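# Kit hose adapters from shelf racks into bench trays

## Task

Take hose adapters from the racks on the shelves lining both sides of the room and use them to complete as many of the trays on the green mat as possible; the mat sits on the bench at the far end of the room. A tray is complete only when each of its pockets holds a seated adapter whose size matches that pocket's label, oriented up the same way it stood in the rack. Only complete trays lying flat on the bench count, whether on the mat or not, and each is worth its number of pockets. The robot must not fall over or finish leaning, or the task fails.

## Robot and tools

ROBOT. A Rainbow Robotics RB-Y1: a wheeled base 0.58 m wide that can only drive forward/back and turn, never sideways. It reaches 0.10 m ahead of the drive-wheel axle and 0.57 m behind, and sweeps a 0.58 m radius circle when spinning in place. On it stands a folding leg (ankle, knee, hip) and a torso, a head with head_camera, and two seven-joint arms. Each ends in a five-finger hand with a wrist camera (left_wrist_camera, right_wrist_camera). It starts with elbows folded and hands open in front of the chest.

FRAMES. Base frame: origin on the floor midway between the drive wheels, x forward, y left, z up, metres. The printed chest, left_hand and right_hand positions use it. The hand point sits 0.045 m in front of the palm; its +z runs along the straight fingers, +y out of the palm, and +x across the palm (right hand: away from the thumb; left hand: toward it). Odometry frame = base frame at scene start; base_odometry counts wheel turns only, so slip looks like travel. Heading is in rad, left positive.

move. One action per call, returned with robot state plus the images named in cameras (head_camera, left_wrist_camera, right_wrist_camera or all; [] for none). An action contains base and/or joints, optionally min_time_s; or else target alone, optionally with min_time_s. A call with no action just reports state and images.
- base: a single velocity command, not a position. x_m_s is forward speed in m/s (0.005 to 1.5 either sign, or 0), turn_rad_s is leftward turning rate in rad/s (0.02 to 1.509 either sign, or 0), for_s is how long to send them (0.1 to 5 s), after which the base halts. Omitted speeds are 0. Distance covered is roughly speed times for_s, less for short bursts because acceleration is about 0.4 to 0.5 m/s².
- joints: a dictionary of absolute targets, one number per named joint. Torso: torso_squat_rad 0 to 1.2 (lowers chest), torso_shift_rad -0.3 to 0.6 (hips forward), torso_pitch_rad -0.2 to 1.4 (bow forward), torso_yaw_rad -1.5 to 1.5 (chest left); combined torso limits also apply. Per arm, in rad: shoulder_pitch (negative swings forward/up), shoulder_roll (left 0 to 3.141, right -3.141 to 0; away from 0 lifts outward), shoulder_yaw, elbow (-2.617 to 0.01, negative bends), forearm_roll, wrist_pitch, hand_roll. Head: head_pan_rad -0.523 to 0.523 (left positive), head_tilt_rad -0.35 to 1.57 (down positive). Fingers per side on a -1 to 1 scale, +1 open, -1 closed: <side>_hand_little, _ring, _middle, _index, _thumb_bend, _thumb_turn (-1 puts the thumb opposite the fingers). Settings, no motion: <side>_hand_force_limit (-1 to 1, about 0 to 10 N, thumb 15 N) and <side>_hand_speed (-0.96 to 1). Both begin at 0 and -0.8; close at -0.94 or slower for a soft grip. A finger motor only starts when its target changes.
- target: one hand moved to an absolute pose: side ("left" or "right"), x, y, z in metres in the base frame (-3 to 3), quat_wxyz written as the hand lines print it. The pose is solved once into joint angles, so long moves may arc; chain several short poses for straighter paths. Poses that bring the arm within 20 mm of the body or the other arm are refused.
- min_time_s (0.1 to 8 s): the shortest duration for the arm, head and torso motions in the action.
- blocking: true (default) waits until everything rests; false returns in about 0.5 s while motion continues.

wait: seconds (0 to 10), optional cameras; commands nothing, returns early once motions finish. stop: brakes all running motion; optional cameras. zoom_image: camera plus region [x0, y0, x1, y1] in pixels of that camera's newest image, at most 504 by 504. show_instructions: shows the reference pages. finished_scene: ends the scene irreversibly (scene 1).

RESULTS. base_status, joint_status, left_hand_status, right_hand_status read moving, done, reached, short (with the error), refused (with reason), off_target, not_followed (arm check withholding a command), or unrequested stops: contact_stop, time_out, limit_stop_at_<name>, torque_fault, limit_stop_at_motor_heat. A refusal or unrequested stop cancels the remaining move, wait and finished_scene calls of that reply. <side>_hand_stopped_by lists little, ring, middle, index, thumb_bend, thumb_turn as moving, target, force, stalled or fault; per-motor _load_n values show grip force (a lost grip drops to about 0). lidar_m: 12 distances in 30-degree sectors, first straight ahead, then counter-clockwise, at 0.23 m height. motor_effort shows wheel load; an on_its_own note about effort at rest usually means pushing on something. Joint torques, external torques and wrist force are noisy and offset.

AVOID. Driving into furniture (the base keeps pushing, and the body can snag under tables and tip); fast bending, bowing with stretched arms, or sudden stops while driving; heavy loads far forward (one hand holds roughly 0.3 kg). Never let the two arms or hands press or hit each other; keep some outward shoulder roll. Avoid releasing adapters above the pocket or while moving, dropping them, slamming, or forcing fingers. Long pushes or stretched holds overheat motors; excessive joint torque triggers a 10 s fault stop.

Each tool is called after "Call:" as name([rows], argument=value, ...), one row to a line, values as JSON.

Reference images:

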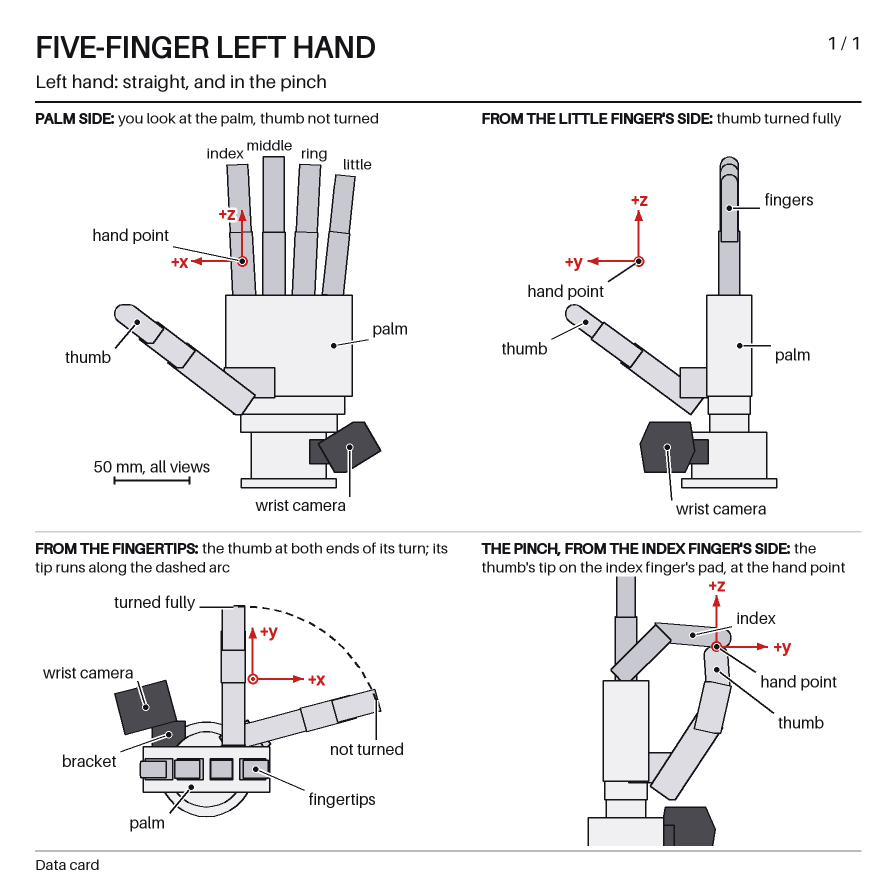

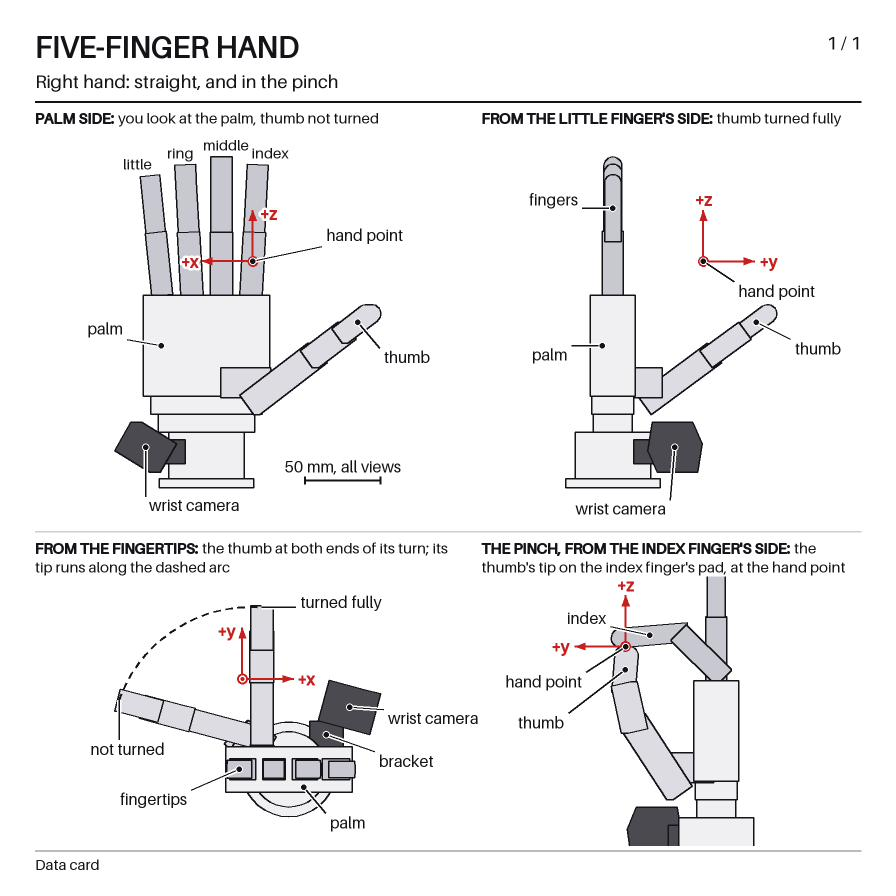

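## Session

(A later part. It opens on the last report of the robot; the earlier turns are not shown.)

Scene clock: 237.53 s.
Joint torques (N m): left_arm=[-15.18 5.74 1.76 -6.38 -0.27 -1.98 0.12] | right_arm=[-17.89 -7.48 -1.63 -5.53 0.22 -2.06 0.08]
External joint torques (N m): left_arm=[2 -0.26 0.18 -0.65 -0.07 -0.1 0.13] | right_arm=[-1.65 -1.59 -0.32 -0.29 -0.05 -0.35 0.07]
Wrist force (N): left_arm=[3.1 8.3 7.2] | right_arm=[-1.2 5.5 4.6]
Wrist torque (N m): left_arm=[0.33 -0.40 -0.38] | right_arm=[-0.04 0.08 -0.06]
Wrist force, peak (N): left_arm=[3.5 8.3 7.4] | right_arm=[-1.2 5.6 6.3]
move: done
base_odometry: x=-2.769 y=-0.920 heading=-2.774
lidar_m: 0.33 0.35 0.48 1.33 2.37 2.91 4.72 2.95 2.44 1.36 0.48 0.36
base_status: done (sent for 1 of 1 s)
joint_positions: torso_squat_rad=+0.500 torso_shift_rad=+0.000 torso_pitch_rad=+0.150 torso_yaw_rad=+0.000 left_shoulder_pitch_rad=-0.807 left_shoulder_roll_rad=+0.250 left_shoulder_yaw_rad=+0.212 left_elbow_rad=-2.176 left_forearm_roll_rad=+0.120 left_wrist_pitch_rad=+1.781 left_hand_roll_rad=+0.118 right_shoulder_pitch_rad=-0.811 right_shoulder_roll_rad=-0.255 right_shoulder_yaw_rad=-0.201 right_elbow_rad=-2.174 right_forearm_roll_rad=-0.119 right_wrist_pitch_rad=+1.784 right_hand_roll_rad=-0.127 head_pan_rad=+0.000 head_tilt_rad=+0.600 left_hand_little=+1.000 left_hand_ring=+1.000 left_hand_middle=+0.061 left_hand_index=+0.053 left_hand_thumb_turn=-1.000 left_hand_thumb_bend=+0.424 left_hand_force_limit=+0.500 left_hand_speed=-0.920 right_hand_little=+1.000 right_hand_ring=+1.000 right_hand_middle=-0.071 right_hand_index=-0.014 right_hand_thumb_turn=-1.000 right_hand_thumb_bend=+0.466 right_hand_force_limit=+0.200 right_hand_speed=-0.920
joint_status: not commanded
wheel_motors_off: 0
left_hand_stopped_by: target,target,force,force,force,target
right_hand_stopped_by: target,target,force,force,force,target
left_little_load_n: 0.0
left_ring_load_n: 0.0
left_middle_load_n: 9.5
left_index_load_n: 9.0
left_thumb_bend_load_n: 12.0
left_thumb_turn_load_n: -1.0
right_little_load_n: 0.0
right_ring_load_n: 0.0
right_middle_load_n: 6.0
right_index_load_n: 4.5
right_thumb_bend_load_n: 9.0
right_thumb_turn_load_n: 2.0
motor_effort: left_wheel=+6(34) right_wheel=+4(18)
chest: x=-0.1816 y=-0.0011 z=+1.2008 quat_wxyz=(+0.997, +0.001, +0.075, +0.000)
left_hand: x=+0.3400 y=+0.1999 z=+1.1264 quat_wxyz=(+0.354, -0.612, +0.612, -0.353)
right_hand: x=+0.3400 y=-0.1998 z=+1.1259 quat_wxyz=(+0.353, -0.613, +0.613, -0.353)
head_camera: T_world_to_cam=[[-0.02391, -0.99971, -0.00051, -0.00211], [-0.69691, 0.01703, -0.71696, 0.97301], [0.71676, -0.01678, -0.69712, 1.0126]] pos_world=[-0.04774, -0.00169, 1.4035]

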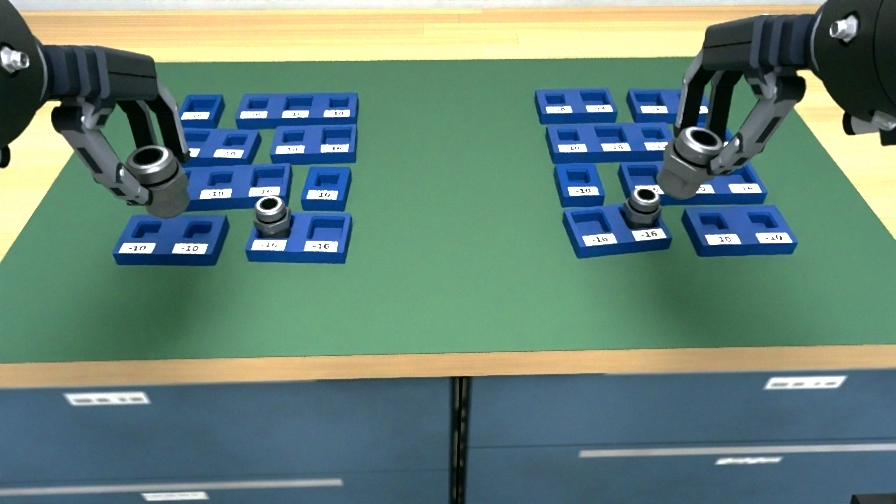

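Call:
move(target={"side": "right", "x": 0.47, "y": -0.18, "z": 1.03, "quat_wxyz": [0.3536, -0.6124, 0.6124, -0.3536]}, min_time_s=1.0)

Call:
move(target={"side": "right", "x": 0.4996, "y": -0.1791, "z": 0.96, "quat_wxyz": [0.3536, -0.6124, 0.6124, -0.3536]}, min_time_s=0.8, cameras=["head_camera", "right_wrist_camera"])

Call:
zoom_image(camera="head_camera", region=[550, 170, 690, 270])

Call:
zoom_image(camera="right_wrist_camera", region=[220, 110, 440, 310])

Scene clock: 239.87 s.
Joint torques (N m): left_arm=[-15.01 6.12 1.68 -6.65 -0.29 -1.96 0.06] | right_arm=[-22.6 -7.74 -0.78 -9.17 0.4 -1.85 -0.07]
External joint torques (N m): left_arm=[2.16 0.13 0.11 -0.92 -0.09 -0.08 0.07] | right_arm=[-2.12 -1.45 0.37 -0.34 0.05 -0.14 -0.08]
Wrist force (N): left_arm=[3.3 8.4 7.2] | right_arm=[-0.5 5.5 5.1]
Wrist torque (N m): left_arm=[0.33 -0.44 -0.37] | right_arm=[-0.06 -0.02 0.01]
Wrist force, peak (N): left_arm=[3.4 8.7 7.4] | right_arm=[-0.6 6.4 6.5]
move: done
base_odometry: x=-2.769 y=-0.920 heading=-2.774
lidar_m: 0.33 0.35 0.49 1.35 2.36 2.90 4.72 2.95 2.44 1.36 0.49 0.34
base_status: not commanded
joint_positions: torso_squat_rad=+0.500 torso_shift_rad=+0.000 torso_pitch_rad=+0.150 torso_yaw_rad=+0.000 left_shoulder_pitch_rad=-0.807 left_shoulder_roll_rad=+0.250 left_shoulder_yaw_rad=+0.212 left_elbow_rad=-2.176 left_forearm_roll_rad=+0.120 left_wrist_pitch_rad=+1.781 left_hand_roll_rad=+0.118 right_shoulder_pitch_rad=-0.888 right_shoulder_roll_rad=-0.201 right_shoulder_yaw_rad=-0.146 right_elbow_rad=-1.486 right_forearm_roll_rad=-0.034 right_wrist_pitch_rad=+1.161 right_hand_roll_rad=-0.126 head_pan_rad=+0.000 head_tilt_rad=+0.600 left_hand_little=+1.000 left_hand_ring=+1.000 left_hand_middle=+0.061 left_hand_index=+0.053 left_hand_thumb_turn=-1.000 left_hand_thumb_bend=+0.424 left_hand_force_limit=+0.500 left_hand_speed=-0.920 right_hand_little=+1.000 right_hand_ring=+1.000 right_hand_middle=-0.071 right_hand_index=-0.014 right_hand_thumb_turn=-1.000 right_hand_thumb_bend=+0.466 right_hand_force_limit=+0.200 right_hand_speed=-0.920
joint_status: all done
wheel_motors_off: 0
left_hand_stopped_by: target,target,force,force,force,target
right_hand_stopped_by: target,target,force,force,force,target
left_little_load_n: 0.0
left_ring_load_n: 0.0
left_middle_load_n: 9.5
left_index_load_n: 9.0
left_thumb_bend_load_n: 12.0
left_thumb_turn_load_n: -1.0
right_little_load_n: 0.0
right_ring_load_n: 0.0
right_middle_load_n: 4.0
right_index_load_n: 5.5
right_thumb_bend_load_n: 8.5
right_thumb_turn_load_n: 1.0
motor_effort: left_wheel=+2(7) right_wheel=+5(6)
chest: x=-0.1816 y=-0.0011 z=+1.2008 quat_wxyz=(+0.997, +0.001, +0.075, +0.000)
left_hand: x=+0.3400 y=+0.1999 z=+1.1265 quat_wxyz=(+0.354, -0.612, +0.612, -0.353)
right_hand: x=+0.4695 y=-0.1801 z=+1.0297 quat_wxyz=(+0.353, -0.612, +0.613, -0.353)
right_hand_status: reached (checked arc that bows 26 mm and turns the hand up to 3 deg, planned for 1.0 s): 1 mm and 0.0 deg off.
pictures: none

Scene clock: 241.00 s.
Joint torques (N m): left_arm=[-14.94 6.69 2.05 -6.53 -0.23 -1.86 0.12] | right_arm=[-23.71 -7.58 -0.41 -9.85 0.3 -1.98 -0.34]
External joint torques (N m): left_arm=[2.24 0.69 0.48 -0.8 -0.03 0.03 0.13] | right_arm=[-2.33 -1.12 0.49 -0.23 -0.05 -0.27 -0.35]
Wrist force (N): left_arm=[3.2 8.2 7.2] | right_arm=[-0.9 5.7 5.7]
Wrist torque (N m): left_arm=[0.29 -0.42 -0.36] | right_arm=[-0.07 0.05 -0.16]
Wrist force, peak (N): left_arm=[3.0 8.6 7.3] | right_arm=[-1.5 6.5 5.8]
move: done
base_odometry: x=-2.769 y=-0.920 heading=-2.774
lidar_m: 0.33 0.36 0.49 1.33 2.36 2.91 4.72 2.96 2.43 1.35 0.50 0.35
base_status: not commanded
joint_positions: torso_squat_rad=+0.500 torso_shift_rad=+0.000 torso_pitch_rad=+0.150 torso_yaw_rad=+0.000 left_shoulder_pitch_rad=-0.807 left_shoulder_roll_rad=+0.250 left_shoulder_yaw_rad=+0.212 left_elbow_rad=-2.176 left_forearm_roll_rad=+0.120 left_wrist_pitch_rad=+1.781 left_hand_roll_rad=+0.118 right_shoulder_pitch_rad=-0.904 right_shoulder_roll_rad=-0.185 right_shoulder_yaw_rad=-0.142 right_elbow_rad=-1.172 right_forearm_roll_rad=-0.015 right_wrist_pitch_rad=+0.860 right_hand_roll_rad=-0.130 head_pan_rad=+0.000 head_tilt_rad=+0.600 left_hand_little=+1.000 left_hand_ring=+1.000 left_hand_middle=+0.061 left_hand_index=+0.053 left_hand_thumb_turn=-1.000 left_hand_thumb_bend=+0.424 left_hand_force_limit=+0.500 left_hand_speed=-0.920 right_hand_little=+1.000 right_hand_ring=+1.000 right_hand_middle=-0.071 right_hand_index=-0.014 right_hand_thumb_turn=-1.000 right_hand_thumb_bend=+0.466 right_hand_force_limit=+0.200 right_hand_speed=-0.920
joint_status: all done
wheel_motors_off: 0
left_hand_stopped_by: target,target,force,force,force,target
right_hand_stopped_by: target,target,force,force,force,target
left_little_load_n: 0.0
left_ring_load_n: 0.0
left_middle_load_n: 9.5
left_index_load_n: 9.0
left_thumb_bend_load_n: 12.0
left_thumb_turn_load_n: -1.0
right_little_load_n: 0.0
right_ring_load_n: 0.0
right_middle_load_n: 3.5
right_index_load_n: 5.5
right_thumb_bend_load_n: 8.5
right_thumb_turn_load_n: 1.0
motor_effort: left_wheel=+6(6) right_wheel=+6(6)
chest: x=-0.1816 y=-0.0011 z=+1.2008 quat_wxyz=(+0.997, +0.001, +0.075, +0.000)
left_hand: x=+0.3400 y=+0.1999 z=+1.1265 quat_wxyz=(+0.354, -0.612, +0.612, -0.353)
right_hand: x=+0.4993 y=-0.1793 z=+0.9594 quat_wxyz=(+0.353, -0.612, +0.613, -0.353)
right_hand_status: reached (checked arc that bows 9 mm and turns the hand up to 1 deg, planned for 0.8 s): 1 mm and 0.1 deg off.
head_camera: T_world_to_cam=[[-0.0239, -0.99971, -0.00051, -0.00211], [-0.69681, 0.01703, -0.71706, 0.97308], [0.71686, -0.01678, -0.69702, 1.01253]] pos_world=[-0.04785, -0.00169, 1.4035]
right_wrist_camera: T_world_to_cam=[[-0.51392, -0.27514, -0.81252, 0.98479], [-0.55475, 0.82905, 0.07014, 0.35785], [0.65432, 0.48679, -0.5787, 0.42721]] pos_world=[0.42509, -0.23369, 1.02229]

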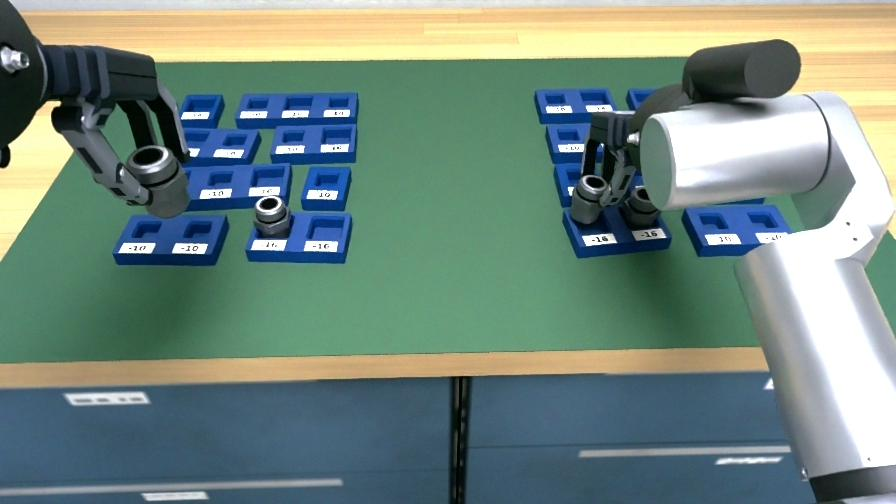

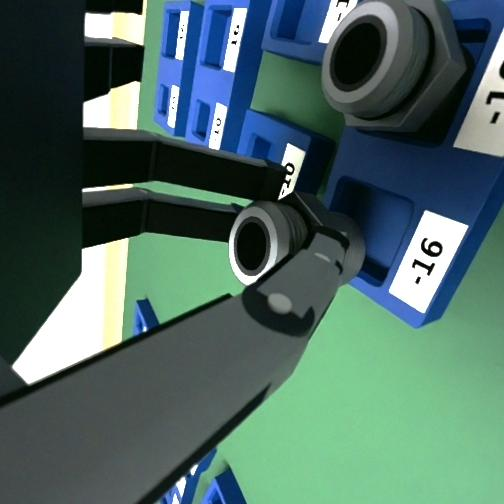

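Scaled by 3.600 from the camera's image (finer frame: 1280x720).

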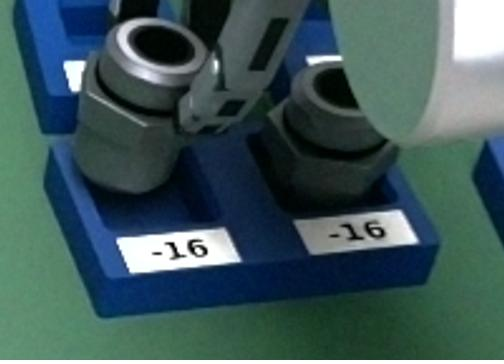

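Scaled by 2.291 from the camera's image (finer frame: 720x720).

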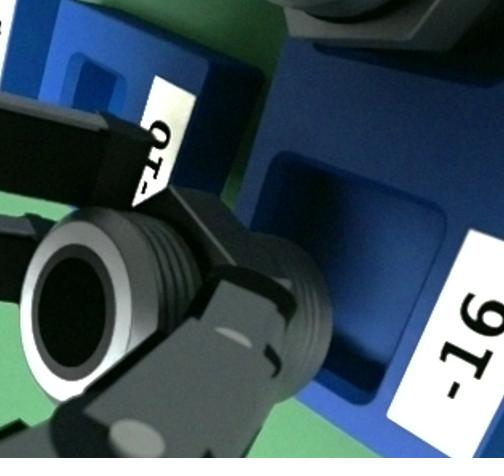

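Call:
move(target={"side": "right", "x": 0.4986, "y": -0.1867, "z": 0.955, "quat_wxyz": [0.3536, -0.6124, 0.6124, -0.3536]}, min_time_s=0.5, cameras=["head_camera", "right_wrist_camera"])

Call:
zoom_image(camera="head_camera", region=[550, 170, 690, 270])

Call:
zoom_image(camera="right_wrist_camera", region=[220, 110, 440, 310])

Scene clock: 242.63 s.
Joint torques (N m): left_arm=[-14.5 6.21 2.03 -6.37 -0.09 -2.19 0.16] | right_arm=[-22.27 -9.26 -1.93 -9.6 0.12 -2.2 0.1]
External joint torques (N m): left_arm=[2.67 0.22 0.45 -0.64 0.11 -0.3 0.17] | right_arm=[-1.02 -2.63 -0.95 0.04 -0.21 -0.49 0.1]
Wrist force (N): left_arm=[3.1 8.2 7.1] | right_arm=[-0.9 5.5 4.8]
Wrist torque (N m): left_arm=[0.31 -0.41 -0.37] | right_arm=[-0.04 0.03 0.01]
Wrist force, peak (N): left_arm=[3.1 8.5 7.3] | right_arm=[-0.3 5.5 6.0]
move: done
base_odometry: x=-2.769 y=-0.920 heading=-2.774
lidar_m: 0.34 0.35 0.49 1.34 2.38 2.91 4.73 2.94 2.44 1.35 0.49 0.35
base_status: not commanded
joint_positions: torso_squat_rad=+0.500 torso_shift_rad=+0.000 torso_pitch_rad=+0.150 torso_yaw_rad=+0.000 left_shoulder_pitch_rad=-0.807 left_shoulder_roll_rad=+0.250 left_shoulder_yaw_rad=+0.212 left_elbow_rad=-2.176 left_forearm_roll_rad=+0.120 left_wrist_pitch_rad=+1.781 left_hand_roll_rad=+0.118 right_shoulder_pitch_rad=-0.890 right_shoulder_roll_rad=-0.195 right_shoulder_yaw_rad=-0.145 right_elbow_rad=-1.171 right_forearm_roll_rad=-0.033 right_wrist_pitch_rad=+0.847 right_hand_roll_rad=-0.117 head_pan_rad=+0.000 head_tilt_rad=+0.600 left_hand_little=+1.000 left_hand_ring=+1.000 left_hand_middle=+0.061 left_hand_index=+0.053 left_hand_thumb_turn=-1.000 left_hand_thumb_bend=+0.424 left_hand_force_limit=+0.500 left_hand_speed=-0.920 right_hand_little=+1.000 right_hand_ring=+1.000 right_hand_middle=-0.071 right_hand_index=-0.014 right_hand_thumb_turn=-1.000 right_hand_thumb_bend=+0.466 right_hand_force_limit=+0.200 right_hand_speed=-0.920
joint_status: all done
wheel_motors_off: 0
left_hand_stopped_by: target,target,force,force,force,target
right_hand_stopped_by: target,target,force,force,force,target
left_little_load_n: 0.0
left_ring_load_n: 0.0
left_middle_load_n: 9.5
left_index_load_n: 9.0
left_thumb_bend_load_n: 12.0
left_thumb_turn_load_n: -1.0
right_little_load_n: 0.0
right_ring_load_n: 0.0
right_middle_load_n: 3.5
right_index_load_n: 6.0
right_thumb_bend_load_n: 8.5
right_thumb_turn_load_n: 1.0
motor_effort: left_wheel=+4(7) right_wheel=+5(6)
chest: x=-0.1816 y=-0.0011 z=+1.2008 quat_wxyz=(+0.997, +0.001, +0.075, +0.000)
left_hand: x=+0.3400 y=+0.1999 z=+1.1265 quat_wxyz=(+0.354, -0.612, +0.612, -0.353)
right_hand: x=+0.4983 y=-0.1865 z=+0.9547 quat_wxyz=(+0.353, -0.612, +0.613, -0.353)
right_hand_status: reached (checked arc that bows 0 mm and turns the hand up to 0 deg, planned for 0.5 s): 1 mm and 0.1 deg off.
head_camera: T_world_to_cam=[[-0.0239, -0.99971, -0.00051, -0.00211], [-0.69681, 0.01703, -0.71706, 0.97308], [0.71686, -0.01678, -0.69702, 1.01253]] pos_world=[-0.04785, -0.00169, 1.4035]
right_wrist_camera: T_world_to_cam=[[-0.51376, -0.27522, -0.81259, 0.97838], [-0.55475, 0.82907, 0.06993, 0.36382], [0.65445, 0.48671, -0.57862, 0.42844]] pos_world=[0.42409, -0.24088, 1.01749]

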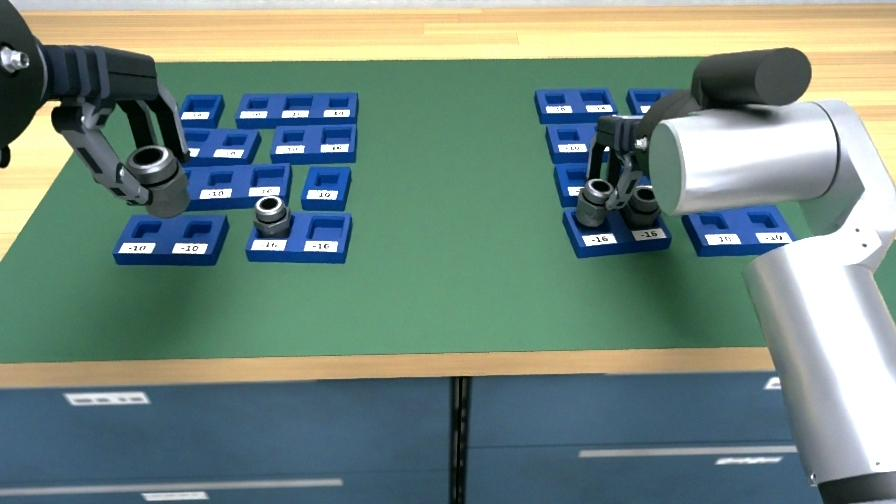

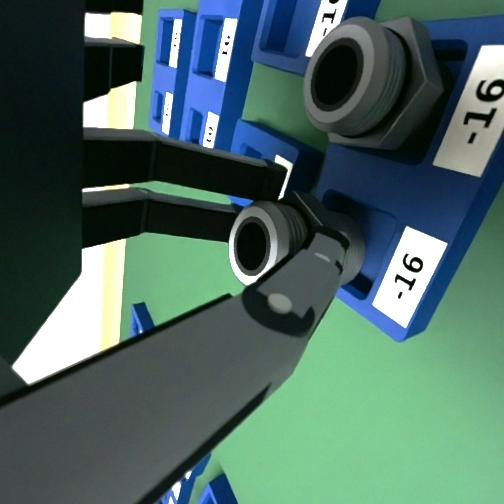

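Scaled by 3.600 from the camera's image (finer frame: 1280x720).

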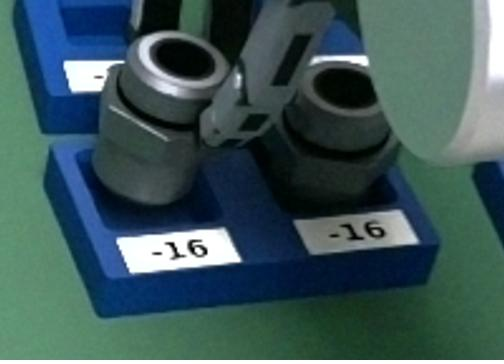

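Scaled by 2.291 from the camera's image (finer frame: 720x720).

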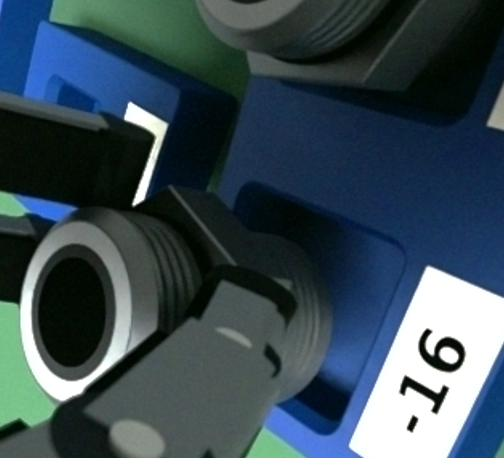

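Call:
move(target={"side":"right","x":0.498,"y":-0.1865,"z":0.943,"quat_wxyz":[0.3536,-0.6124,0.6124,-0.3536]}, cameras=["head_camera"])

Call:
zoom_image(camera="head_camera", region=[550, 170, 690, 270])

Scene clock: 244.87 s.
Joint torques (N m): left_arm=[-15.03 6.2 2.32 -6.44 -0.29 -2.11 0.4] | right_arm=[-22.99 -7.97 -1.16 -9.96 0.14 -2.06 -0.1]
External joint torques (N m): left_arm=[2.14 0.21 0.75 -0.71 -0.09 -0.22 0.4] | right_arm=[-1.87 -1.45 -0.22 -0.28 -0.19 -0.35 -0.11]
Wrist force (N): left_arm=[3.2 8.4 7.1] | right_arm=[-0.9 5.7 4.9]
Wrist torque (N m): left_arm=[0.35 -0.43 -0.38] | right_arm=[-0.09 0.05 -0.04]
Wrist force, peak (N): left_arm=[3.7 8.7 7.6] | right_arm=[-1.5 6.0 6.3]
move: done
base_odometry: x=-2.769 y=-0.920 heading=-2.774
lidar_m: 0.33 0.35 0.49 1.34 2.37 2.91 4.72 2.96 2.43 1.34 0.49 0.35
base_status: not commanded
joint_positions: torso_squat_rad=+0.500 torso_shift_rad=+0.000 torso_pitch_rad=+0.150 torso_yaw_rad=+0.000 left_shoulder_pitch_rad=-0.807 left_shoulder_roll_rad=+0.250 left_shoulder_yaw_rad=+0.212 left_elbow_rad=-2.176 left_forearm_roll_rad=+0.120 left_wrist_pitch_rad=+1.781 left_hand_roll_rad=+0.118 right_shoulder_pitch_rad=-0.876 right_shoulder_roll_rad=-0.190 right_shoulder_yaw_rad=-0.143 right_elbow_rad=-1.152 right_forearm_roll_rad=-0.030 right_wrist_pitch_rad=+0.814 right_hand_roll_rad=-0.117 head_pan_rad=+0.000 head_tilt_rad=+0.600 left_hand_little=+1.000 left_hand_ring=+1.000 left_hand_middle=+0.061 left_hand_index=+0.053 left_hand_thumb_turn=-1.000 left_hand_thumb_bend=+0.424 left_hand_force_limit=+0.500 left_hand_speed=-0.920 right_hand_little=+1.000 right_hand_ring=+1.000 right_hand_middle=-0.071 right_hand_index=-0.014 right_hand_thumb_turn=-1.000 right_hand_thumb_bend=+0.466 right_hand_force_limit=+0.200 right_hand_speed=-0.920
joint_status: all done
wheel_motors_off: 0
left_hand_stopped_by: target,target,force,force,force,target
right_hand_stopped_by: target,target,force,force,force,target
left_little_load_n: 0.0
left_ring_load_n: 0.0
left_middle_load_n: 9.5
left_index_load_n: 9.0
left_thumb_bend_load_n: 12.0
left_thumb_turn_load_n: -1.0
right_little_load_n: 0.0
right_ring_load_n: 0.0
right_middle_load_n: 3.5
right_index_load_n: 6.0
right_thumb_bend_load_n: 7.5
right_thumb_turn_load_n: 0.5
motor_effort: left_wheel=+2(6) right_wheel=+6(7)
chest: x=-0.1816 y=-0.0011 z=+1.2008 quat_wxyz=(+0.997, +0.001, +0.075, +0.000)
left_hand: x=+0.3400 y=+0.1999 z=+1.1264 quat_wxyz=(+0.354, -0.612, +0.612, -0.353)
right_hand: x=+0.4969 y=-0.1866 z=+0.9428 quat_wxyz=(+0.353, -0.613, +0.613, -0.353)
right_hand_status: reached (checked arc that bows 0 mm and turns the hand up to 0 deg, planned for 0.2 s): 1 mm and 0.1 deg off.
head_camera: T_world_to_cam=[[-0.0239, -0.99971, -0.00051, -0.00211], [-0.69681, 0.01703, -0.71706, 0.97308], [0.71686, -0.01678, -0.69702, 1.01253]] pos_world=[-0.04785, -0.00169, 1.4035]

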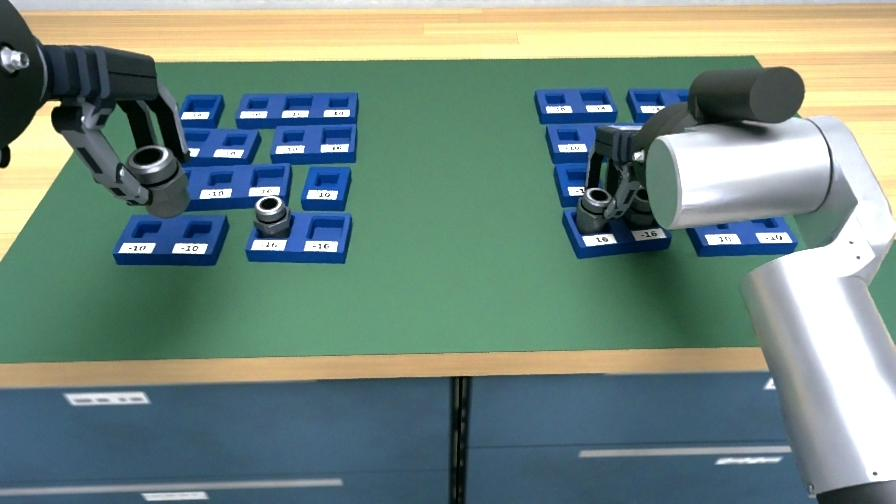

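Scaled by 3.600 from the camera's image (finer frame: 1280x720).

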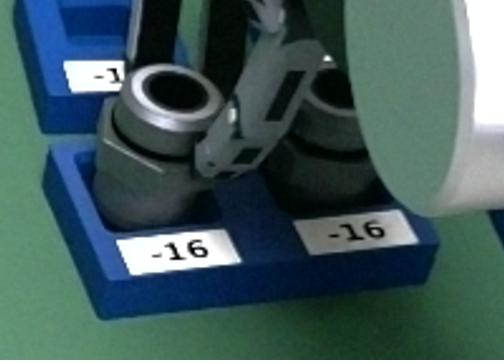

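Call:
move(target={"side":"right","x":0.498,"y":-0.1865,"z":0.938,"quat_wxyz":[0.3536,-0.6124,0.6124,-0.3536]}, min_time_s=0.8)

Call:
move(target={"side":"right","x":0.498,"y":-0.1865,"z":0.9345,"quat_wxyz":[0.3536,-0.6124,0.6124,-0.3536]}, min_time_s=0.8, cameras=["head_camera"])

Call:
zoom_image(camera="head_camera", region=[550, 170, 690, 270])

Scene clock: 246.33 s.
Joint torques (N m): left_arm=[-14.98 6.78 1.76 -6.34 -0.47 -1.94 0.05] | right_arm=[-21.92 -6.72 -0.16 -9.69 0.44 -2.18 -0.52]
External joint torques (N m): left_arm=[2.2 0.79 0.18 -0.61 -0.28 -0.06 0.05] | right_arm=[-0.8 -0.2 0.77 0.01 0.12 -0.47 -0.53]
Wrist force (N): left_arm=[3.1 8.2 6.9] | right_arm=[-0.4 5.0 4.5]
Wrist torque (N m): left_arm=[0.33 -0.42 -0.38] | right_arm=[-0.11 -0.02 -0.11]
Wrist force, peak (N): left_arm=[3.1 8.5 7.3] | right_arm=[-0.7 6.2 5.7]
move: done
base_odometry: x=-2.769 y=-0.920 heading=-2.774
lidar_m: 0.33 0.35 0.47 1.34 2.38 2.91 4.72 2.94 2.44 1.36 0.48 0.35
base_status: not commanded
joint_positions: torso_squat_rad=+0.500 torso_shift_rad=+0.000 torso_pitch_rad=+0.150 torso_yaw_rad=+0.000 left_shoulder_pitch_rad=-0.807 left_shoulder_roll_rad=+0.250 left_shoulder_yaw_rad=+0.212 left_elbow_rad=-2.176 left_forearm_roll_rad=+0.120 left_wrist_pitch_rad=+1.781 left_hand_roll_rad=+0.118 right_shoulder_pitch_rad=-0.875 right_shoulder_roll_rad=-0.188 right_shoulder_yaw_rad=-0.143 right_elbow_rad=-1.134 right_forearm_roll_rad=-0.028 right_wrist_pitch_rad=+0.794 right_hand_roll_rad=-0.117 head_pan_rad=+0.000 head_tilt_rad=+0.600 left_hand_little=+1.000 left_hand_ring=+1.000 left_hand_middle=+0.061 left_hand_index=+0.053 left_hand_thumb_turn=-1.000 left_hand_thumb_bend=+0.424 left_hand_force_limit=+0.500 left_hand_speed=-0.920 right_hand_little=+1.000 right_hand_ring=+1.000 right_hand_middle=-0.071 right_hand_index=-0.014 right_hand_thumb_turn=-1.000 right_hand_thumb_bend=+0.466 right_hand_force_limit=+0.200 right_hand_speed=-0.920
joint_status: all done
wheel_motors_off: 0
left_hand_stopped_by: target,target,force,force,force,target
right_hand_stopped_by: target,target,force,force,force,target
left_little_load_n: 0.0
left_ring_load_n: -0.5
left_middle_load_n: 9.5
left_index_load_n: 9.0
left_thumb_bend_load_n: 12.0
left_thumb_turn_load_n: -1.0
right_little_load_n: 0.0
right_ring_load_n: 0.0
right_middle_load_n: 3.0
right_index_load_n: 6.0
right_thumb_bend_load_n: 7.5
right_thumb_turn_load_n: 0.5
motor_effort: left_wheel=+2(6) right_wheel=+6(7)
chest: x=-0.1816 y=-0.0011 z=+1.2008 quat_wxyz=(+0.997, +0.001, +0.075, +0.000)
left_hand: x=+0.3400 y=+0.1999 z=+1.1264 quat_wxyz=(+0.354, -0.612, +0.612, -0.353)
right_hand: x=+0.4976 y=-0.1868 z=+0.9378 quat_wxyz=(+0.353, -0.612, +0.613, -0.353)
right_hand_status: reached (checked arc that bows 0 mm and turns the hand up to 0 deg, planned for 0.8 s): 1 mm and 0.0 deg off.
pictures: none

Scene clock: 247.47 s.
Joint torques (N m): left_arm=[-15.5 6.06 2.31 -6.42 -0.34 -1.87 0.3] | right_arm=[-18.77 -6.13 0.51 -6.55 0.6 -1.22 -0.28]
External joint torques (N m): left_arm=[1.68 0.07 0.74 -0.69 -0.14 0.02 0.31] | right_arm=[2.35 0.37 1.43 3.17 0.27 0.49 -0.29]
Wrist force (N): left_arm=[3.1 8.1 6.8] | right_arm=[-1.4 -0.1 -1.0]
Wrist torque (N m): left_arm=[0.30 -0.42 -0.37] | right_arm=[-0.07 0.07 -0.19]
Wrist force, peak (N): left_arm=[3.2 8.5 7.2] | right_arm=[-1.4 5.6 5.5]
move: done
base_odometry: x=-2.769 y=-0.920 heading=-2.774
lidar_m: 0.34 0.35 0.48 1.34 2.37 2.90 4.72 2.95 2.44 1.35 0.49 0.36
base_status: not commanded
joint_positions: torso_squat_rad=+0.500 torso_shift_rad=+0.000 torso_pitch_rad=+0.150 torso_yaw_rad=+0.000 left_shoulder_pitch_rad=-0.807 left_shoulder_roll_rad=+0.250 left_shoulder_yaw_rad=+0.212 left_elbow_rad=-2.176 left_forearm_roll_rad=+0.120 left_wrist_pitch_rad=+1.781 left_hand_roll_rad=+0.118 right_shoulder_pitch_rad=-0.874 right_shoulder_roll_rad=-0.187 right_shoulder_yaw_rad=-0.142 right_elbow_rad=-1.124 right_forearm_roll_rad=-0.027 right_wrist_pitch_rad=+0.781 right_hand_roll_rad=-0.117 head_pan_rad=+0.000 head_tilt_rad=+0.600 left_hand_little=+1.000 left_hand_ring=+1.000 left_hand_middle=+0.061 left_hand_index=+0.053 left_hand_thumb_turn=-1.000 left_hand_thumb_bend=+0.424 left_hand_force_limit=+0.500 left_hand_speed=-0.920 right_hand_little=+1.000 right_hand_ring=+1.000 right_hand_middle=-0.072 right_hand_index=-0.014 right_hand_thumb_turn=-1.000 right_hand_thumb_bend=+0.466 right_hand_force_limit=+0.200 right_hand_speed=-0.920
joint_status: all done
wheel_motors_off: 0
left_hand_stopped_by: target,target,force,force,force,target
right_hand_stopped_by: target,target,force,force,force,target
left_little_load_n: 0.0
left_ring_load_n: 0.0
left_middle_load_n: 9.5
left_index_load_n: 9.0
left_thumb_bend_load_n: 12.0
left_thumb_turn_load_n: -1.0
right_little_load_n: 0.0
right_ring_load_n: 0.0
right_middle_load_n: 2.5
right_index_load_n: 6.0
right_thumb_bend_load_n: 7.0
right_thumb_turn_load_n: 1.0
motor_effort: left_wheel=+3(6) right_wheel=+6(7)
chest: x=-0.1817 y=-0.0011 z=+1.2008 quat_wxyz=(+0.997, +0.001, +0.075, +0.000)
left_hand: x=+0.3400 y=+0.1999 z=+1.1265 quat_wxyz=(+0.354, -0.612, +0.612, -0.353)
right_hand: x=+0.4981 y=-0.1866 z=+0.9352 quat_wxyz=(+0.354, -0.612, +0.612, -0.354)
right_hand_status: reached (checked arc that bows 0 mm and turns the hand up to 0 deg, planned for 0.8 s): 1 mm and 0.1 deg off.
head_camera: T_world_to_cam=[[-0.02391, -0.99971, -0.00052, -0.00211], [-0.69681, 0.01703, -0.71706, 0.97301], [0.71686, -0.01678, -0.69702, 1.01261]] pos_world=[-0.04795, -0.00169, 1.4035]

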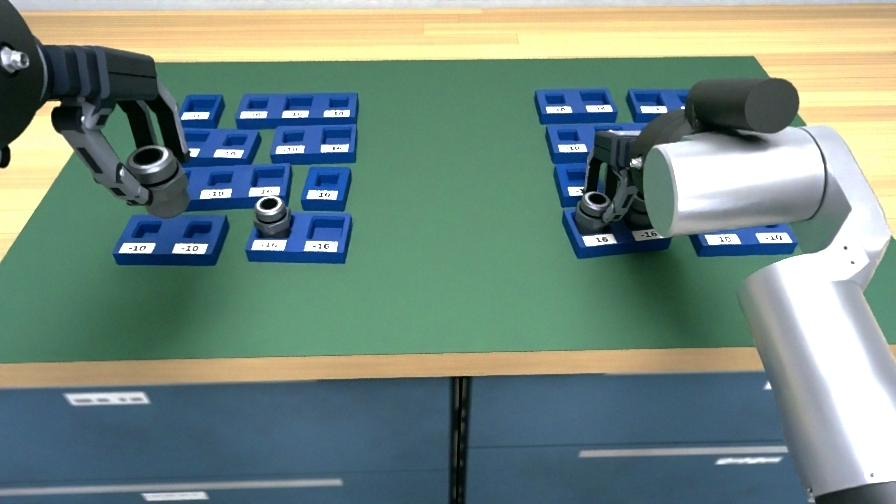

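Scaled by 3.600 from the camera's image (finer frame: 1280x720).

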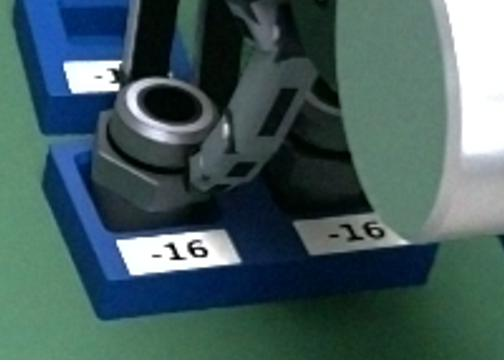

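Call:
move(joints={"right_hand_speed":-0.85,"right_hand_index":0.2,"right_hand_middle":0.2,"right_hand_thumb_bend":0.62})

Call:
move(target={"side":"right","x":0.498,"y":-0.1865,"z":0.96,"quat_wxyz":[0.3536,-0.6124,0.6124,-0.3536]}, min_time_s=1)

Call:
move(target={"side":"right","x":0.46,"y":-0.2,"z":1.06,"quat_wxyz":[0.3536,-0.6124,0.6124,-0.3536]}, cameras=["head_camera"])

Call:
zoom_image(camera="head_camera", region=[550, 170, 690, 270])

Scene clock: 249.07 s.
Joint torques (N m): left_arm=[-15.13 6.04 2 -6.36 -0.35 -1.92 0.38] | right_arm=[-20.62 -6.54 0.05 -8.61 0.38 -1.33 -0.29]
External joint torques (N m): left_arm=[2.04 0.05 0.43 -0.63 -0.16 -0.03 0.39] | right_arm=[0.5 -0.04 0.97 1.11 0.06 0.39 -0.3]
Wrist force (N): left_arm=[3.2 8.4 7.2] | right_arm=[-1.2 3.6 3.9]
Wrist torque (N m): left_arm=[0.33 -0.41 -0.38] | right_arm=[-0.13 0.11 -0.17]
Wrist force, peak (N): left_arm=[3.2 8.5 7.5] | right_arm=[-1.1 3.7 4.7]
move: done
base_odometry: x=-2.769 y=-0.920 heading=-2.774
lidar_m: 0.33 0.35 0.48 1.34 2.38 2.91 4.72 2.96 2.44 1.35 0.49 0.35
base_status: not commanded
joint_positions: torso_squat_rad=+0.500 torso_shift_rad=+0.000 torso_pitch_rad=+0.150 torso_yaw_rad=+0.000 left_shoulder_pitch_rad=-0.807 left_shoulder_roll_rad=+0.250 left_shoulder_yaw_rad=+0.212 left_elbow_rad=-2.176 left_forearm_roll_rad=+0.120 left_wrist_pitch_rad=+1.781 left_hand_roll_rad=+0.118 right_shoulder_pitch_rad=-0.874 right_shoulder_roll_rad=-0.187 right_shoulder_yaw_rad=-0.142 right_elbow_rad=-1.124 right_forearm_roll_rad=-0.027 right_wrist_pitch_rad=+0.781 right_hand_roll_rad=-0.117 head_pan_rad=+0.000 head_tilt_rad=+0.600 left_hand_little=+1.000 left_hand_ring=+1.000 left_hand_middle=+0.061 left_hand_index=+0.053 left_hand_thumb_turn=-1.000 left_hand_thumb_bend=+0.424 left_hand_force_limit=+0.500 left_hand_speed=-0.920 right_hand_little=+1.000 right_hand_ring=+1.000 right_hand_middle=+0.200 right_hand_index=+0.200 right_hand_thumb_turn=-1.000 right_hand_thumb_bend=+0.620 right_hand_force_limit=+0.200 right_hand_speed=-0.850
joint_status: all done
wheel_motors_off: 0
left_hand_stopped_by: target,target,force,force,force,target
right_hand_stopped_by: target,target,target,target,target,target
left_little_load_n: 0.0
left_ring_load_n: 0.0
left_middle_load_n: 9.5
left_index_load_n: 9.0
left_thumb_bend_load_n: 12.0
left_thumb_turn_load_n: -1.0
right_little_load_n: 0.0
right_ring_load_n: 0.0
right_middle_load_n: 0.0
right_index_load_n: 0.0
right_thumb_bend_load_n: 0.0
right_thumb_turn_load_n: 0.0
motor_effort: left_wheel=+2(6) right_wheel=+6(7)
chest: x=-0.1817 y=-0.0011 z=+1.2008 quat_wxyz=(+0.997, +0.001, +0.075, +0.000)
left_hand: x=+0.3400 y=+0.1999 z=+1.1265 quat_wxyz=(+0.354, -0.612, +0.612, -0.353)
right_hand: x=+0.4979 y=-0.1867 z=+0.9347 quat_wxyz=(+0.354, -0.612, +0.612, -0.354)
pictures: none

Scene clock: 250.40 s.
Joint torques (N m): left_arm=[-15.39 6.57 1.71 -6.28 -0.33 -2.12 0.18] | right_arm=[-22.62 -9.45 -1.97 -9.26 0.17 -1.6 0.19]
External joint torques (N m): left_arm=[1.78 0.57 0.14 -0.55 -0.13 -0.24 0.19] | right_arm=[-1.34 -2.8 -0.98 0.36 -0.16 0.11 0.19]
Wrist force (N): left_arm=[3.3 8.4 7.0] | right_arm=[-0.9 4.0 3.8]
Wrist torque (N m): left_arm=[0.35 -0.45 -0.38] | right_arm=[-0.01 0.03 -0.03]
Wrist force, peak (N): left_arm=[3.1 8.5 7.4] | right_arm=[-0.4 4.6 4.5]
move: done
base_odometry: x=-2.769 y=-0.920 heading=-2.774
lidar_m: 0.34 0.35 0.49 1.33 2.37 2.91 4.72 2.95 2.44 1.36 0.49 0.35
base_status: not commanded
joint_positions: torso_squat_rad=+0.500 torso_shift_rad=+0.000 torso_pitch_rad=+0.150 torso_yaw_rad=+0.000 left_shoulder_pitch_rad=-0.807 left_shoulder_roll_rad=+0.250 left_shoulder_yaw_rad=+0.212 left_elbow_rad=-2.176 left_forearm_roll_rad=+0.120 left_wrist_pitch_rad=+1.781 left_hand_roll_rad=+0.118 right_shoulder_pitch_rad=-0.893 right_shoulder_roll_rad=-0.197 right_shoulder_yaw_rad=-0.146 right_elbow_rad=-1.184 right_forearm_roll_rad=-0.035 right_wrist_pitch_rad=+0.864 right_hand_roll_rad=-0.116 head_pan_rad=+0.000 head_tilt_rad=+0.600 left_hand_little=+1.000 left_hand_ring=+1.000 left_hand_middle=+0.061 left_hand_index=+0.053 left_hand_thumb_turn=-1.000 left_hand_thumb_bend=+0.424 left_hand_force_limit=+0.500 left_hand_speed=-0.920 right_hand_little=+1.000 right_hand_ring=+1.000 right_hand_middle=+0.200 right_hand_index=+0.200 right_hand_thumb_turn=-1.000 right_hand_thumb_bend=+0.620 right_hand_force_limit=+0.200 right_hand_speed=-0.850
joint_status: all done
wheel_motors_off: 0
left_hand_stopped_by: target,target,force,force,force,target
right_hand_stopped_by: target,target,target,target,target,target
left_little_load_n: 0.0
left_ring_load_n: 0.0
left_middle_load_n: 9.5
left_index_load_n: 9.0
left_thumb_bend_load_n: 12.0
left_thumb_turn_load_n: -1.0
right_little_load_n: 0.0
right_ring_load_n: 0.0
right_middle_load_n: 0.0
right_index_load_n: 0.0
right_thumb_bend_load_n: 0.0
right_thumb_turn_load_n: 0.0
motor_effort: left_wheel=+3(5) right_wheel=+6(7)
chest: x=-0.1817 y=-0.0011 z=+1.2008 quat_wxyz=(+0.997, +0.001, +0.075, +0.000)
left_hand: x=+0.3400 y=+0.1999 z=+1.1265 quat_wxyz=(+0.354, -0.612, +0.612, -0.353)
right_hand: x=+0.4979 y=-0.1863 z=+0.9596 quat_wxyz=(+0.353, -0.613, +0.612, -0.353)
right_hand_status: reached (checked arc that bows 1 mm and turns the hand up to 0 deg, planned for 1.0 s): 1 mm and 0.0 deg off.
pictures: none

Scene clock: 251.47 s.
Joint torques (N m): left_arm=[-15.21 6.2 1.74 -6.64 -0.46 -1.8 0.17] | right_arm=[-20.38 -8.88 -1.3 -7.61 0.16 -1.89 0.11]
External joint torques (N m): left_arm=[1.97 0.21 0.17 -0.91 -0.26 0.09 0.18] | right_arm=[-0.07 -1.77 0.14 0.75 -0.15 -0.17 0.1]
Wrist force (N): left_arm=[3.1 8.4 7.0] | right_arm=[-1.1 3.8 4.0]
Wrist torque (N m): left_arm=[0.35 -0.41 -0.39] | right_arm=[-0.04 0.07 -0.02]
Wrist force, peak (N): left_arm=[3.6 8.5 7.4] | right_arm=[-0.7 4.2 4.8]
move: done
base_odometry: x=-2.769 y=-0.920 heading=-2.774
lidar_m: 0.32 0.35 0.48 1.33 2.37 2.92 4.72 2.96 2.44 1.35 0.48 0.36
base_status: not commanded
joint_positions: torso_squat_rad=+0.500 torso_shift_rad=+0.000 torso_pitch_rad=+0.150 torso_yaw_rad=+0.000 left_shoulder_pitch_rad=-0.807 left_shoulder_roll_rad=+0.250 left_shoulder_yaw_rad=+0.212 left_elbow_rad=-2.176 left_forearm_roll_rad=+0.120 left_wrist_pitch_rad=+1.781 left_hand_roll_rad=+0.118 right_shoulder_pitch_rad=-0.903 right_shoulder_roll_rad=-0.256 right_shoulder_yaw_rad=-0.174 right_elbow_rad=-1.564 right_forearm_roll_rad=-0.093 right_wrist_pitch_rad=+1.264 right_hand_roll_rad=-0.102 head_pan_rad=+0.000 head_tilt_rad=+0.600 left_hand_little=+1.000 left_hand_ring=+1.000 left_hand_middle=+0.061 left_hand_index=+0.053 left_hand_thumb_turn=-1.000 left_hand_thumb_bend=+0.424 left_hand_force_limit=+0.500 left_hand_speed=-0.920 right_hand_little=+1.000 right_hand_ring=+1.000 right_hand_middle=+0.200 right_hand_index=+0.200 right_hand_thumb_turn=-1.000 right_hand_thumb_bend=+0.620 right_hand_force_limit=+0.200 right_hand_speed=-0.850
joint_status: all done
wheel_motors_off: 0
left_hand_stopped_by: target,target,force,force,force,target
right_hand_stopped_by: target,target,target,target,target,target
left_little_load_n: 0.0
left_ring_load_n: 0.0
left_middle_load_n: 9.5
left_index_load_n: 9.0
left_thumb_bend_load_n: 12.0
left_thumb_turn_load_n: -1.0
right_little_load_n: 0.0
right_ring_load_n: 0.0
right_middle_load_n: 0.0
right_index_load_n: 0.0
right_thumb_bend_load_n: 0.5
right_thumb_turn_load_n: 0.0
motor_effort: left_wheel=+4(5) right_wheel=+6(7)
chest: x=-0.1817 y=-0.0011 z=+1.2008 quat_wxyz=(+0.997, +0.001, +0.075, +0.000)
left_hand: x=+0.3399 y=+0.1999 z=+1.1265 quat_wxyz=(+0.354, -0.612, +0.612, -0.353)
right_hand: x=+0.4600 y=-0.1999 z=+1.0599 quat_wxyz=(+0.354, -0.612, +0.612, -0.353)
right_hand_status: reached (checked arc that bows 10 mm and turns the hand up to 2 deg, planned for 0.7 s): 0 mm and 0.0 deg off.
head_camera: T_world_to_cam=[[-0.02391, -0.99971, -0.00052, -0.00211], [-0.69676, 0.01703, -0.71711, 0.97308], [0.71691, -0.01678, -0.69696, 1.01254]] pos_world=[-0.04795, -0.00169, 1.40351]

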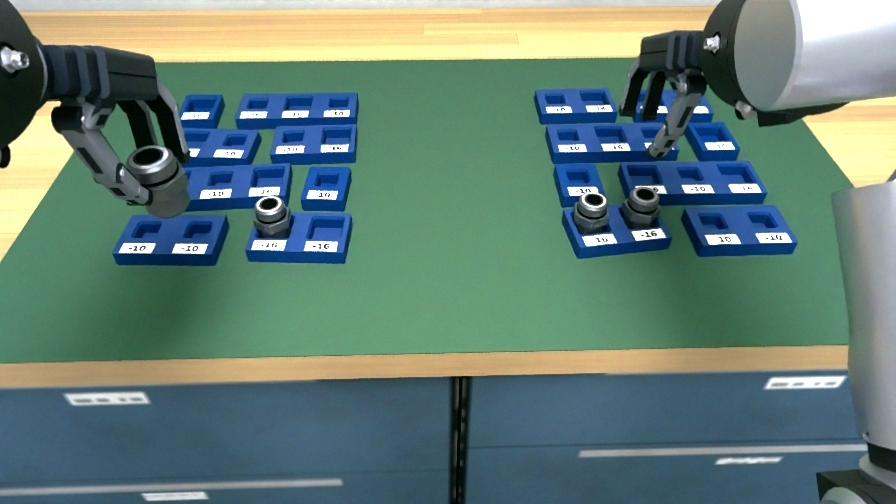

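Scaled by 3.600 from the camera's image (finer frame: 1280x720).

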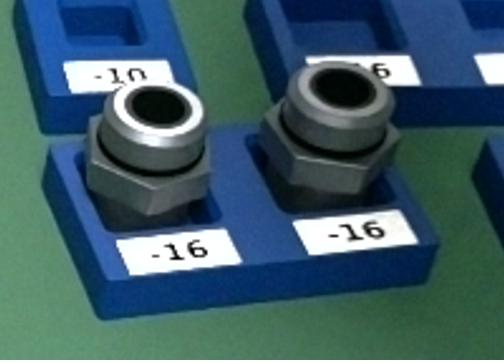

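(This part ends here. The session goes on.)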